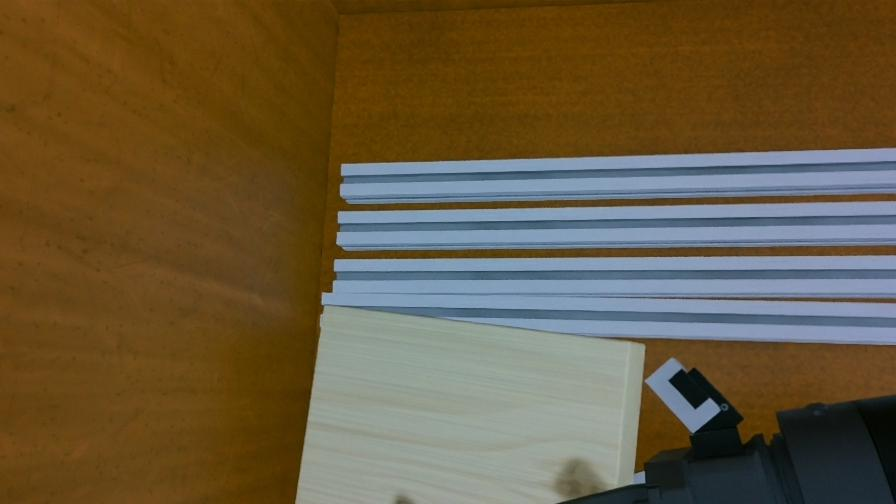

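Request:
move --target '{"side":"right","x":0.416,"y":-0.05,"z":0.455,"quat_wxyz":[0.4808,0.5173,-0.3315,0.6256]}' --min_time_s 1.8 --cameras '["head_camera"]'

Scene clock: 117.40 s.
Joint torques (N m): left_arm=[22.27 -0.72 0.63 9.26 0.01 1.41 0.1] | right_arm=[-15.63 -5.34 -7.88 -13.36 -0.33 -8.86 0.49]
External joint torques (N m): left_arm=[-1.53 -1.13 0.57 -0.13 0.03 -0.14 0.06] | right_arm=[-5.88 2.09 -3.77 -9.23 -0.28 -7.01 0.44]
Wrist force (N): left_arm=[6.2 0.7 -5.4] | right_arm=[-27.2 -1.3 -6.1]
Wrist torque (N m): left_arm=[-0.22 0.50 0.09] | right_arm=[-0.08 1.84 -0.73]
Wrist force, peak (N): left_arm=[7.0 1.2 -6.0] | right_arm=[-28.8 -0.5 -6.5]
move: done
base_odometry: x=+0.591 y=-0.137 heading=+0.011
lidar_m: 0.22 0.22 0.33 1.47 2.30 1.65 1.56 1.63 2.21 0.87 0.31 0.24
base_status: not commanded
joint_positions: torso_squat_rad=+0.850 torso_shift_rad=+0.420 torso_pitch_rad=+1.100 torso_yaw_rad=+0.000 left_shoulder_pitch_rad=+0.037 left_shoulder_roll_rad=+0.004 left_shoulder_yaw_rad=-0.043 left_elbow_rad=-0.196 left_forearm_roll_rad=-0.014 left_wrist_pitch_rad=+0.002 left_hand_roll_rad=+0.027 left_gripper_m=+0.099 right_shoulder_pitch_rad=-1.839 right_shoulder_roll_rad=-1.160 right_shoulder_yaw_rad=+2.027 right_elbow_rad=-1.606 right_forearm_roll_rad=-0.357 right_wrist_pitch_rad=-0.785 right_hand_roll_rad=-0.215 right_gripper_m=+0.074 head_pan_rad=+0.100 head_tilt_rad=+0.300
joint_status: all done
wheel_motors_off: 0
motor_effort: left_wheel=-7(8) right_wheel=+7(9)
chest: x=+0.2363 y=-0.0001 z=+0.8426 quat_wxyz=(+0.852, +0.000, +0.523, +0.000) (m; base frame)
left_hand: x=-0.3409 y=+0.2201 z=+0.4727 quat_wxyz=(+0.891, -0.005, +0.454, -0.007) (m; base frame)
right_hand: x=+0.4159 y=-0.0510 z=+0.4534 quat_wxyz=(+0.482, +0.517, -0.333, +0.624) (m; base frame)
right_hand_status: reached (checked arc, planned for 1.8 s): 2 mm and 0.3 deg off.
pictures: head_camera
camera_calibration:
head_camera: T_world_to_cam=[[0.0236721, -0.993373, -0.11247, 0.0915444], [-0.974592, 0.00213442, -0.22398, 0.670001], [0.222735, 0.114914, -0.968082, 0.735053], [0, 0, 0, 1]] pos_world=[0.487088, 0.00503972, 0.871954]

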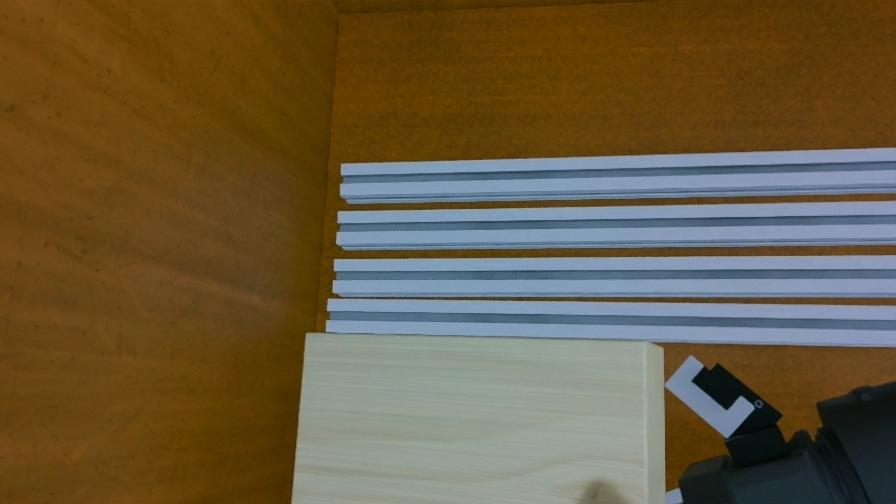

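Request:
move --target '{"side":"right","x":0.418,"y":-0.035,"z":0.384,"quat_wxyz":[0.4808,0.5173,-0.3315,0.6256]}' --min_time_s 2

Request:
move --target '{"side":"right","x":0.418,"y":-0.037,"z":0.362,"quat_wxyz":[0.4486,0.5460,-0.3687,0.6040]}' --min_time_s 1.8 --cameras '["head_camera"]'

Scene clock: 122.10 s.
Joint torques (N m): left_arm=[22.3 -0.4 0.71 9.38 -0.12 1.4 0.02] | right_arm=[-12.26 -1 -7.68 -8.35 -0.52 -7.62 0.65]
External joint torques (N m): left_arm=[-1.5 -0.8 0.66 -0.01 -0.1 -0.14 -0.02] | right_arm=[-2.18 5.18 -4.24 -5.55 -0.41 -5.77 0.6]
Wrist force (N): left_arm=[6.2 0.4 -5.8] | right_arm=[-24.7 -1.3 -5.9]
Wrist torque (N m): left_arm=[-0.20 0.48 0.00] | right_arm=[0.03 1.38 -0.75]
Wrist force, peak (N): left_arm=[6.7 1.3 -6.0] | right_arm=[-28.5 -1.4 -6.3]
move: done
base_odometry: x=+0.591 y=-0.137 heading=+0.011
lidar_m: 0.22 0.23 0.33 1.48 2.29 1.65 1.57 1.64 2.21 0.86 0.32 0.23
base_status: not commanded
joint_positions: torso_squat_rad=+0.850 torso_shift_rad=+0.420 torso_pitch_rad=+1.100 torso_yaw_rad=+0.000 left_shoulder_pitch_rad=+0.037 left_shoulder_roll_rad=+0.004 left_shoulder_yaw_rad=-0.043 left_elbow_rad=-0.196 left_forearm_roll_rad=-0.014 left_wrist_pitch_rad=+0.002 left_hand_roll_rad=+0.027 left_gripper_m=+0.099 right_shoulder_pitch_rad=-1.719 right_shoulder_roll_rad=-0.901 right_shoulder_yaw_rad=+2.012 right_elbow_rad=-1.182 right_forearm_roll_rad=-0.386 right_wrist_pitch_rad=-0.938 right_hand_roll_rad=-0.223 right_gripper_m=+0.074 head_pan_rad=+0.100 head_tilt_rad=+0.300
joint_status: all done
wheel_motors_off: 0
motor_effort: left_wheel=-8(8) right_wheel=+7(9)
chest: x=+0.2363 y=-0.0001 z=+0.8426 quat_wxyz=(+0.852, +0.000, +0.523, +0.000) (m; base frame)
left_hand: x=-0.3409 y=+0.2200 z=+0.4727 quat_wxyz=(+0.891, -0.005, +0.454, -0.007) (m; base frame)
right_hand: x=+0.4181 y=-0.0363 z=+0.3831 quat_wxyz=(+0.482, +0.515, -0.330, +0.627) (m; base frame)
right_hand_status: reached (checked arc, planned for 2.0 s): 2 mm and 0.4 deg off.
pictures: none

Scene clock: 124.23 s.
Joint torques (N m): left_arm=[22.26 -0.32 0.85 9.35 -0.06 1.45 -0.06] | right_arm=[-12.02 0.03 -7.57 -6.71 -1.45 -8.97 0.54]
External joint torques (N m): left_arm=[-1.54 -0.72 0.79 -0.03 -0.04 -0.1 -0.11] | right_arm=[-2.62 5.16 -5.19 -5.7 -1.16 -7.09 0.49]
Wrist force (N): left_arm=[5.7 0.7 -5.2] | right_arm=[-28.2 -0.5 -3.6]
Wrist torque (N m): left_arm=[-0.22 0.45 0.03] | right_arm=[-0.20 1.92 -0.59]
Wrist force, peak (N): left_arm=[6.8 0.6 -5.9] | right_arm=[-28.6 -3.2 -5.3]
move: done
base_odometry: x=+0.591 y=-0.137 heading=+0.011
lidar_m: 0.21 0.23 0.30 1.48 2.30 1.64 1.57 1.63 2.21 0.87 0.31 0.23
base_status: not commanded
joint_positions: torso_squat_rad=+0.850 torso_shift_rad=+0.420 torso_pitch_rad=+1.100 torso_yaw_rad=+0.000 left_shoulder_pitch_rad=+0.037 left_shoulder_roll_rad=+0.004 left_shoulder_yaw_rad=-0.043 left_elbow_rad=-0.196 left_forearm_roll_rad=-0.014 left_wrist_pitch_rad=+0.002 left_hand_roll_rad=+0.027 left_gripper_m=+0.099 right_shoulder_pitch_rad=-1.587 right_shoulder_roll_rad=-0.694 right_shoulder_yaw_rad=+1.984 right_elbow_rad=-0.720 right_forearm_roll_rad=-0.388 right_wrist_pitch_rad=-1.267 right_hand_roll_rad=-0.228 right_gripper_m=+0.074 head_pan_rad=+0.100 head_tilt_rad=+0.300
joint_status: all done
wheel_motors_off: 0
motor_effort: left_wheel=-4(8) right_wheel=+6(9)
chest: x=+0.2363 y=-0.0001 z=+0.8426 quat_wxyz=(+0.852, +0.000, +0.523, +0.000) (m; base frame)
left_hand: x=-0.3409 y=+0.2200 z=+0.4727 quat_wxyz=(+0.891, -0.005, +0.454, -0.007) (m; base frame)
right_hand: x=+0.4178 y=-0.0383 z=+0.3614 quat_wxyz=(+0.451, +0.542, -0.367, +0.606) (m; base frame)
right_hand_status: reached (checked arc, planned for 1.8 s): 1 mm and 0.6 deg off.
pictures: head_camera
camera_calibration:
head_camera: T_world_to_cam=[[0.023736, -0.993385, -0.112355, 0.0915106], [-0.974589, 0.00204726, -0.223991, 0.670107], [0.222739, 0.114817, -0.968093, 0.735027], [0, 0, 0, 1]] pos_world=[0.487188, 0.00513969, 0.871954]

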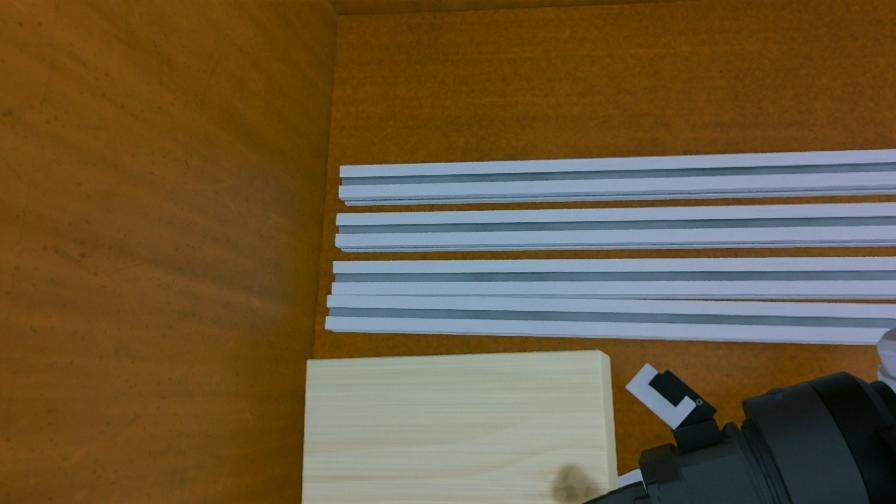

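Request:
move --target '{"side":"right","x":0.430,"y":-0.040,"z":0.362,"quat_wxyz":[0.4486,0.5460,-0.3687,0.6040]}' --min_time_s 0.8

Request:
move --target '{"side":"right","x":0.430,"y":-0.040,"z":0.355,"quat_wxyz":[0.4486,0.5460,-0.3687,0.6040]}' --min_time_s 0.8 --cameras '["head_camera","right_wrist_camera"]'

Scene clock: 127.10 s.
Joint torques (N m): left_arm=[22.17 -0.34 1.16 9.41 -0.09 1.41 0.01] | right_arm=[-14.99 0.39 -5.71 -6.05 -1.93 -9.14 0.14]
External joint torques (N m): left_arm=[-1.63 -0.74 1.1 0.02 -0.07 -0.14 -0.03] | right_arm=[-5.21 5.57 -3.39 -5.54 -1.56 -7.28 0.09]
Wrist force (N): left_arm=[6.0 0.3 -5.2] | right_arm=[-28.0 -0.6 -3.8]
Wrist torque (N m): left_arm=[-0.12 0.44 0.06] | right_arm=[-0.16 1.93 -0.54]
Wrist force, peak (N): left_arm=[6.6 0.8 -6.0] | right_arm=[-29.1 -0.8 -3.0]
move: done
base_odometry: x=+0.591 y=-0.137 heading=+0.011
lidar_m: 0.22 0.23 0.32 1.46 2.29 1.64 1.57 1.65 2.22 0.88 0.31 0.22
base_status: not commanded
joint_positions: torso_squat_rad=+0.850 torso_shift_rad=+0.420 torso_pitch_rad=+1.100 torso_yaw_rad=+0.000 left_shoulder_pitch_rad=+0.037 left_shoulder_roll_rad=+0.004 left_shoulder_yaw_rad=-0.043 left_elbow_rad=-0.196 left_forearm_roll_rad=-0.014 left_wrist_pitch_rad=+0.002 left_hand_roll_rad=+0.027 left_gripper_m=+0.099 right_shoulder_pitch_rad=-1.591 right_shoulder_roll_rad=-0.672 right_shoulder_yaw_rad=+1.984 right_elbow_rad=-0.643 right_forearm_roll_rad=-0.387 right_wrist_pitch_rad=-1.317 right_hand_roll_rad=-0.260 right_gripper_m=+0.074 head_pan_rad=+0.100 head_tilt_rad=+0.300
joint_status: all done
wheel_motors_off: 0
motor_effort: left_wheel=-5(5) right_wheel=+6(8)
chest: x=+0.2363 y=-0.0001 z=+0.8425 quat_wxyz=(+0.852, +0.000, +0.523, +0.000) (m; base frame)
left_hand: x=-0.3409 y=+0.2200 z=+0.4727 quat_wxyz=(+0.891, -0.005, +0.454, -0.007) (m; base frame)
right_hand: x=+0.4297 y=-0.0413 z=+0.3615 quat_wxyz=(+0.451, +0.542, -0.367, +0.606) (m; base frame)
right_hand_status: reached (checked arc, planned for 0.8 s): 1 mm and 0.6 deg off.
pictures: none

Scene clock: 128.23 s.
Joint torques (N m): left_arm=[22.55 -0.32 0.78 9.34 -0.11 1.46 0.07] | right_arm=[-8.45 -0.95 -3.59 -1.8 -0.56 -4.66 -0.85]
External joint torques (N m): left_arm=[-1.25 -0.72 0.73 -0.05 -0.09 -0.09 0.03] | right_arm=[1.15 3.65 -1.64 -1.94 -0.11 -2.82 -0.89]
Wrist force (N): left_arm=[7.1 0.5 -6.1] | right_arm=[-17.4 -1.6 -2.2]
Wrist torque (N m): left_arm=[-0.20 0.64 0.04] | right_arm=[-0.72 -0.14 1.08]
Wrist force, peak (N): left_arm=[7.1 0.5 -6.1] | right_arm=[-29.3 -1.6 -1.7]
move: done
base_odometry: x=+0.591 y=-0.137 heading=+0.011
lidar_m: 0.21 0.23 0.31 1.47 2.29 1.64 1.57 1.64 2.21 0.86 0.32 0.22
base_status: not commanded
joint_positions: torso_squat_rad=+0.850 torso_shift_rad=+0.420 torso_pitch_rad=+1.100 torso_yaw_rad=+0.000 left_shoulder_pitch_rad=+0.037 left_shoulder_roll_rad=+0.004 left_shoulder_yaw_rad=-0.043 left_elbow_rad=-0.196 left_forearm_roll_rad=-0.014 left_wrist_pitch_rad=+0.002 left_hand_roll_rad=+0.027 left_gripper_m=+0.099 right_shoulder_pitch_rad=-1.557 right_shoulder_roll_rad=-0.596 right_shoulder_yaw_rad=+1.982 right_elbow_rad=-0.480 right_forearm_roll_rad=-0.388 right_wrist_pitch_rad=-1.397 right_hand_roll_rad=-0.286 right_gripper_m=+0.074 head_pan_rad=+0.100 head_tilt_rad=+0.300
joint_status: all done
wheel_motors_off: 0
motor_effort: left_wheel=-4(5) right_wheel=+5(6)
chest: x=+0.2362 y=-0.0001 z=+0.8426 quat_wxyz=(+0.852, +0.000, +0.523, +0.000) (m; base frame)
left_hand: x=-0.3409 y=+0.2200 z=+0.4726 quat_wxyz=(+0.891, -0.005, +0.454, -0.007) (m; base frame)
right_hand: x=+0.4303 y=-0.0405 z=+0.3552 quat_wxyz=(+0.450, +0.543, -0.368, +0.605) (m; base frame)
right_hand_status: reached (checked arc, planned for 0.8 s): 1 mm and 0.4 deg off.
pictures: head_camera, right_wrist_camera
camera_calibration:
head_camera: T_world_to_cam=[[0.0237361, -0.993397, -0.112249, 0.0914318], [-0.974545, 0.00204601, -0.224183, 0.670178], [0.222933, 0.114713, -0.968061, 0.735024], [0, 0, 0, 1]] pos_world=[0.487087, 0.00513994, 0.872054]
right_wrist_camera: T_world_to_cam=[[0.0231258, -0.110735, -0.993581, 0.337171], [-0.648235, -0.758269, 0.0694215, 0.250671], [-0.761089, 0.642468, -0.0893178, 0.457377], [0, 0, 0, 1]] pos_world=[0.502801, -0.0664371, 0.358456]

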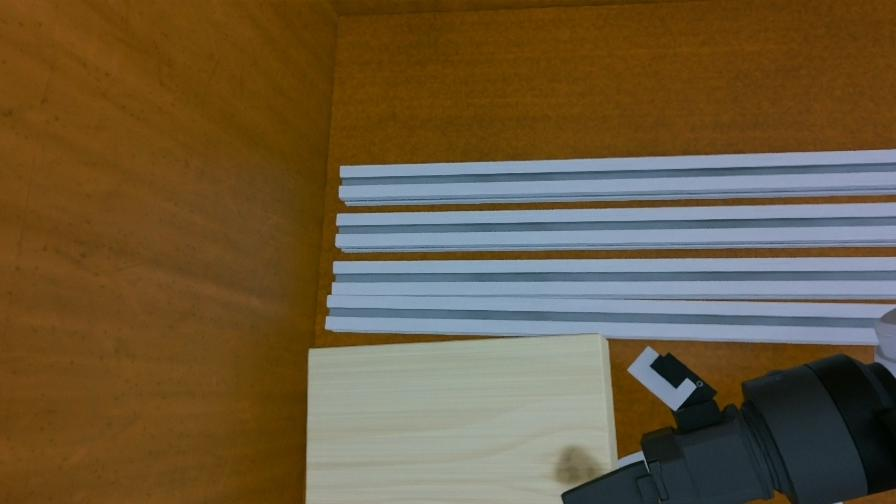

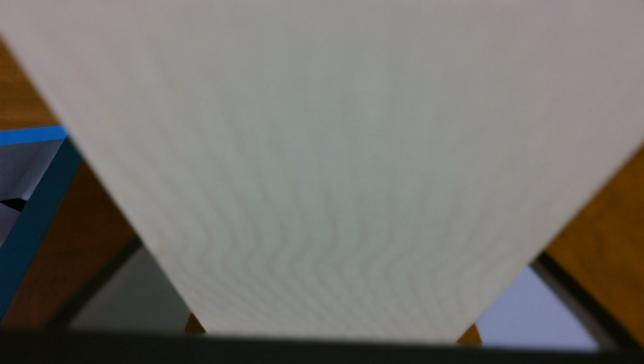

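Request:
move --joints '{"right_gripper_m":0.084}'

Request:
move --joints '{"right_gripper_m":0.1}'

Request:
move --target '{"side":"right","x":0.430,"y":-0.042,"z":0.366,"quat_wxyz":[0.5362,0.4583,-0.2586,0.6599]}' --min_time_s 2 --cameras '["head_camera","right_wrist_camera"]'

Scene clock: 131.77 s.
Joint torques (N m): left_arm=[22.03 -0.5 0.69 9.44 -0.21 1.44 0] | right_arm=[-9.51 -1.12 -3.94 -1.71 -0.7 -4.43 -0.38]
External joint torques (N m): left_arm=[-1.77 -0.9 0.64 0.06 -0.19 -0.11 -0.05] | right_arm=[0.08 3.47 -1.99 -1.85 -0.26 -2.57 -0.43]
Wrist force (N): left_arm=[6.2 0.5 -5.7] | right_arm=[-17.3 -0.8 -1.7]
Wrist torque (N m): left_arm=[-0.19 0.49 0.05] | right_arm=[-0.20 -0.52 -0.02]
Wrist force, peak (N): left_arm=[6.8 0.5 -6.1] | right_arm=[-18.2 -2.3 -2.4]
move: done
base_odometry: x=+0.591 y=-0.137 heading=+0.011
lidar_m: 0.21 0.22 0.30 1.46 2.30 1.64 1.57 1.64 2.21 0.85 0.31 0.22
base_status: not commanded
joint_positions: torso_squat_rad=+0.850 torso_shift_rad=+0.420 torso_pitch_rad=+1.100 torso_yaw_rad=+0.000 left_shoulder_pitch_rad=+0.037 left_shoulder_roll_rad=+0.004 left_shoulder_yaw_rad=-0.043 left_elbow_rad=-0.196 left_forearm_roll_rad=-0.014 left_wrist_pitch_rad=+0.002 left_hand_roll_rad=+0.027 left_gripper_m=+0.099 right_shoulder_pitch_rad=-1.557 right_shoulder_roll_rad=-0.595 right_shoulder_yaw_rad=+1.982 right_elbow_rad=-0.480 right_forearm_roll_rad=-0.388 right_wrist_pitch_rad=-1.397 right_hand_roll_rad=-0.287 right_gripper_m=+0.084 head_pan_rad=+0.100 head_tilt_rad=+0.300
joint_status: all done
wheel_motors_off: 0
motor_effort: left_wheel=-4(5) right_wheel=+5(6)
chest: x=+0.2362 y=-0.0001 z=+0.8426 quat_wxyz=(+0.852, +0.000, +0.523, +0.000) (m; base frame)
left_hand: x=-0.3409 y=+0.2200 z=+0.4726 quat_wxyz=(+0.891, -0.005, +0.454, -0.007) (m; base frame)
right_hand: x=+0.4302 y=-0.0405 z=+0.3551 quat_wxyz=(+0.450, +0.544, -0.368, +0.605) (m; base frame)
pictures: none

Scene clock: 132.40 s.
Joint torques (N m): left_arm=[22.44 -0.32 0.51 9.31 -0.18 1.35 -0.09] | right_arm=[-9.46 -1.98 -3.92 -1.82 -0.77 -4.2 -0.21]
External joint torques (N m): left_arm=[-1.36 -0.72 0.46 -0.07 -0.16 -0.2 -0.13] | right_arm=[0.14 2.6 -1.97 -1.96 -0.32 -2.35 -0.26]
Wrist force (N): left_arm=[5.9 0.8 -6.0] | right_arm=[-17.1 -1.2 -4.0]
Wrist torque (N m): left_arm=[-0.25 0.44 0.04] | right_arm=[-0.18 -0.51 0.07]
Wrist force, peak (N): left_arm=[6.4 1.3 -6.2] | right_arm=[-17.4 -1.1 -3.8]
move: done
base_odometry: x=+0.591 y=-0.137 heading=+0.011
lidar_m: 0.20 0.23 0.32 1.46 2.29 1.63 1.57 1.64 2.20 0.85 0.31 0.22
base_status: not commanded
joint_positions: torso_squat_rad=+0.850 torso_shift_rad=+0.420 torso_pitch_rad=+1.100 torso_yaw_rad=+0.000 left_shoulder_pitch_rad=+0.037 left_shoulder_roll_rad=+0.004 left_shoulder_yaw_rad=-0.043 left_elbow_rad=-0.196 left_forearm_roll_rad=-0.014 left_wrist_pitch_rad=+0.002 left_hand_roll_rad=+0.027 left_gripper_m=+0.099 right_shoulder_pitch_rad=-1.557 right_shoulder_roll_rad=-0.595 right_shoulder_yaw_rad=+1.982 right_elbow_rad=-0.480 right_forearm_roll_rad=-0.388 right_wrist_pitch_rad=-1.397 right_hand_roll_rad=-0.287 right_gripper_m=+0.099 head_pan_rad=+0.100 head_tilt_rad=+0.300
joint_status: all done
wheel_motors_off: 0
motor_effort: left_wheel=-4(4) right_wheel=+5(5)
chest: x=+0.2362 y=-0.0001 z=+0.8426 quat_wxyz=(+0.852, +0.000, +0.523, +0.000) (m; base frame)
left_hand: x=-0.3409 y=+0.2200 z=+0.4726 quat_wxyz=(+0.891, -0.005, +0.454, -0.007) (m; base frame)
right_hand: x=+0.4301 y=-0.0404 z=+0.3552 quat_wxyz=(+0.450, +0.544, -0.368, +0.605) (m; base frame)
pictures: none

Scene clock: 134.73 s.
Joint torques (N m): left_arm=[22.42 -0.42 0.57 9.36 -0.01 1.45 0.09] | right_arm=[-12.78 -6.8 -3.11 -3.89 0.11 -1.89 -0.21]
External joint torques (N m): left_arm=[-1.38 -0.81 0.51 -0.03 0.01 -0.1 0.05] | right_arm=[-1.67 -0.67 0.87 -0.8 0.21 -0.18 -0.26]
Wrist force (N): left_arm=[7.1 0.9 -4.9] | right_arm=[-5.3 1.2 -1.4]
Wrist torque (N m): left_arm=[-0.23 0.62 0.06] | right_arm=[-0.24 -0.20 -0.03]
Wrist force, peak (N): left_arm=[7.0 0.6 -5.7] | right_arm=[47.6 15.3 16.4]
move: done
base_odometry: x=+0.591 y=-0.137 heading=+0.011
lidar_m: 0.22 0.22 0.31 1.44 2.29 1.65 1.56 1.63 2.22 0.86 0.31 0.23
base_status: not commanded
joint_positions: torso_squat_rad=+0.850 torso_shift_rad=+0.420 torso_pitch_rad=+1.100 torso_yaw_rad=+0.000 left_shoulder_pitch_rad=+0.037 left_shoulder_roll_rad=+0.004 left_shoulder_yaw_rad=-0.043 left_elbow_rad=-0.196 left_forearm_roll_rad=-0.014 left_wrist_pitch_rad=+0.002 left_hand_roll_rad=+0.027 left_gripper_m=+0.099 right_shoulder_pitch_rad=-1.831 right_shoulder_roll_rad=-0.953 right_shoulder_yaw_rad=+2.069 right_elbow_rad=-1.338 right_forearm_roll_rad=-0.359 right_wrist_pitch_rad=-0.667 right_hand_roll_rad=-0.351 right_gripper_m=+0.099 head_pan_rad=+0.100 head_tilt_rad=+0.300
joint_status: all done
wheel_motors_off: 0
motor_effort: left_wheel=-3(5) right_wheel=+2(6)
chest: x=+0.2362 y=+0.0000 z=+0.8427 quat_wxyz=(+0.853, +0.000, +0.523, +0.000) (m; base frame)
left_hand: x=-0.3409 y=+0.2200 z=+0.4726 quat_wxyz=(+0.891, -0.005, +0.454, -0.007) (m; base frame)
right_hand: x=+0.4299 y=-0.0420 z=+0.3661 quat_wxyz=(+0.536, +0.459, -0.258, +0.660) (m; base frame)
right_hand_status: reached (checked arc, planned for 2.0 s): 0 mm and 0.1 deg off.
pictures: head_camera, right_wrist_camera
camera_calibration:
head_camera: T_world_to_cam=[[0.0238352, -0.993408, -0.112125, 0.0913877], [-0.97452, 0.00193373, -0.224294, 0.670187], [0.223032, 0.114614, -0.96805, 0.735074], [0, 0, 0, 1]] pos_world=[0.486987, 0.00523984, 0.872154]
right_wrist_camera: T_world_to_cam=[[0.0229869, -0.439154, -0.898118, 0.299215], [-0.646578, -0.691709, 0.321677, 0.158273], [-0.762502, 0.573309, -0.299847, 0.533813], [0, 0, 0, 1]] pos_world=[0.502491, -0.0651597, 0.37788]

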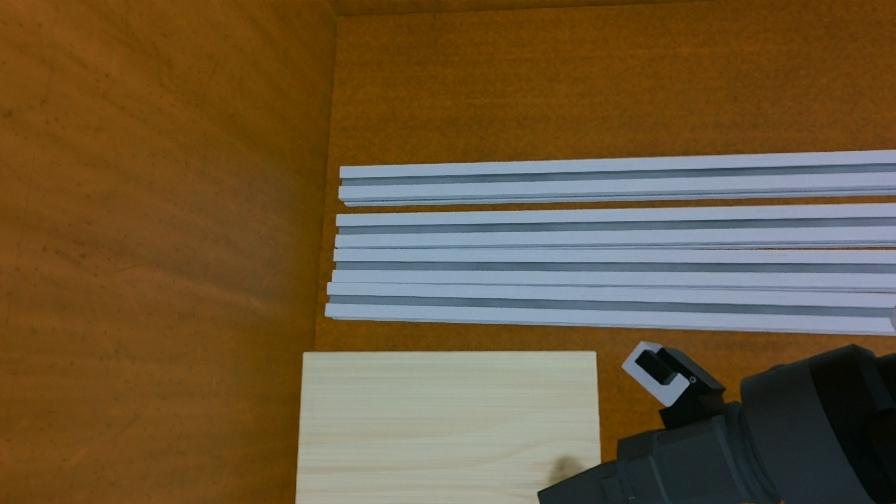

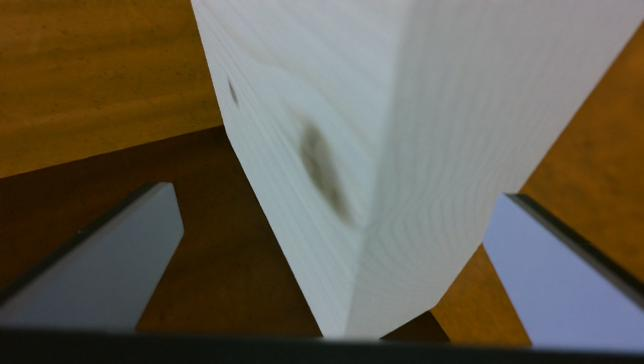

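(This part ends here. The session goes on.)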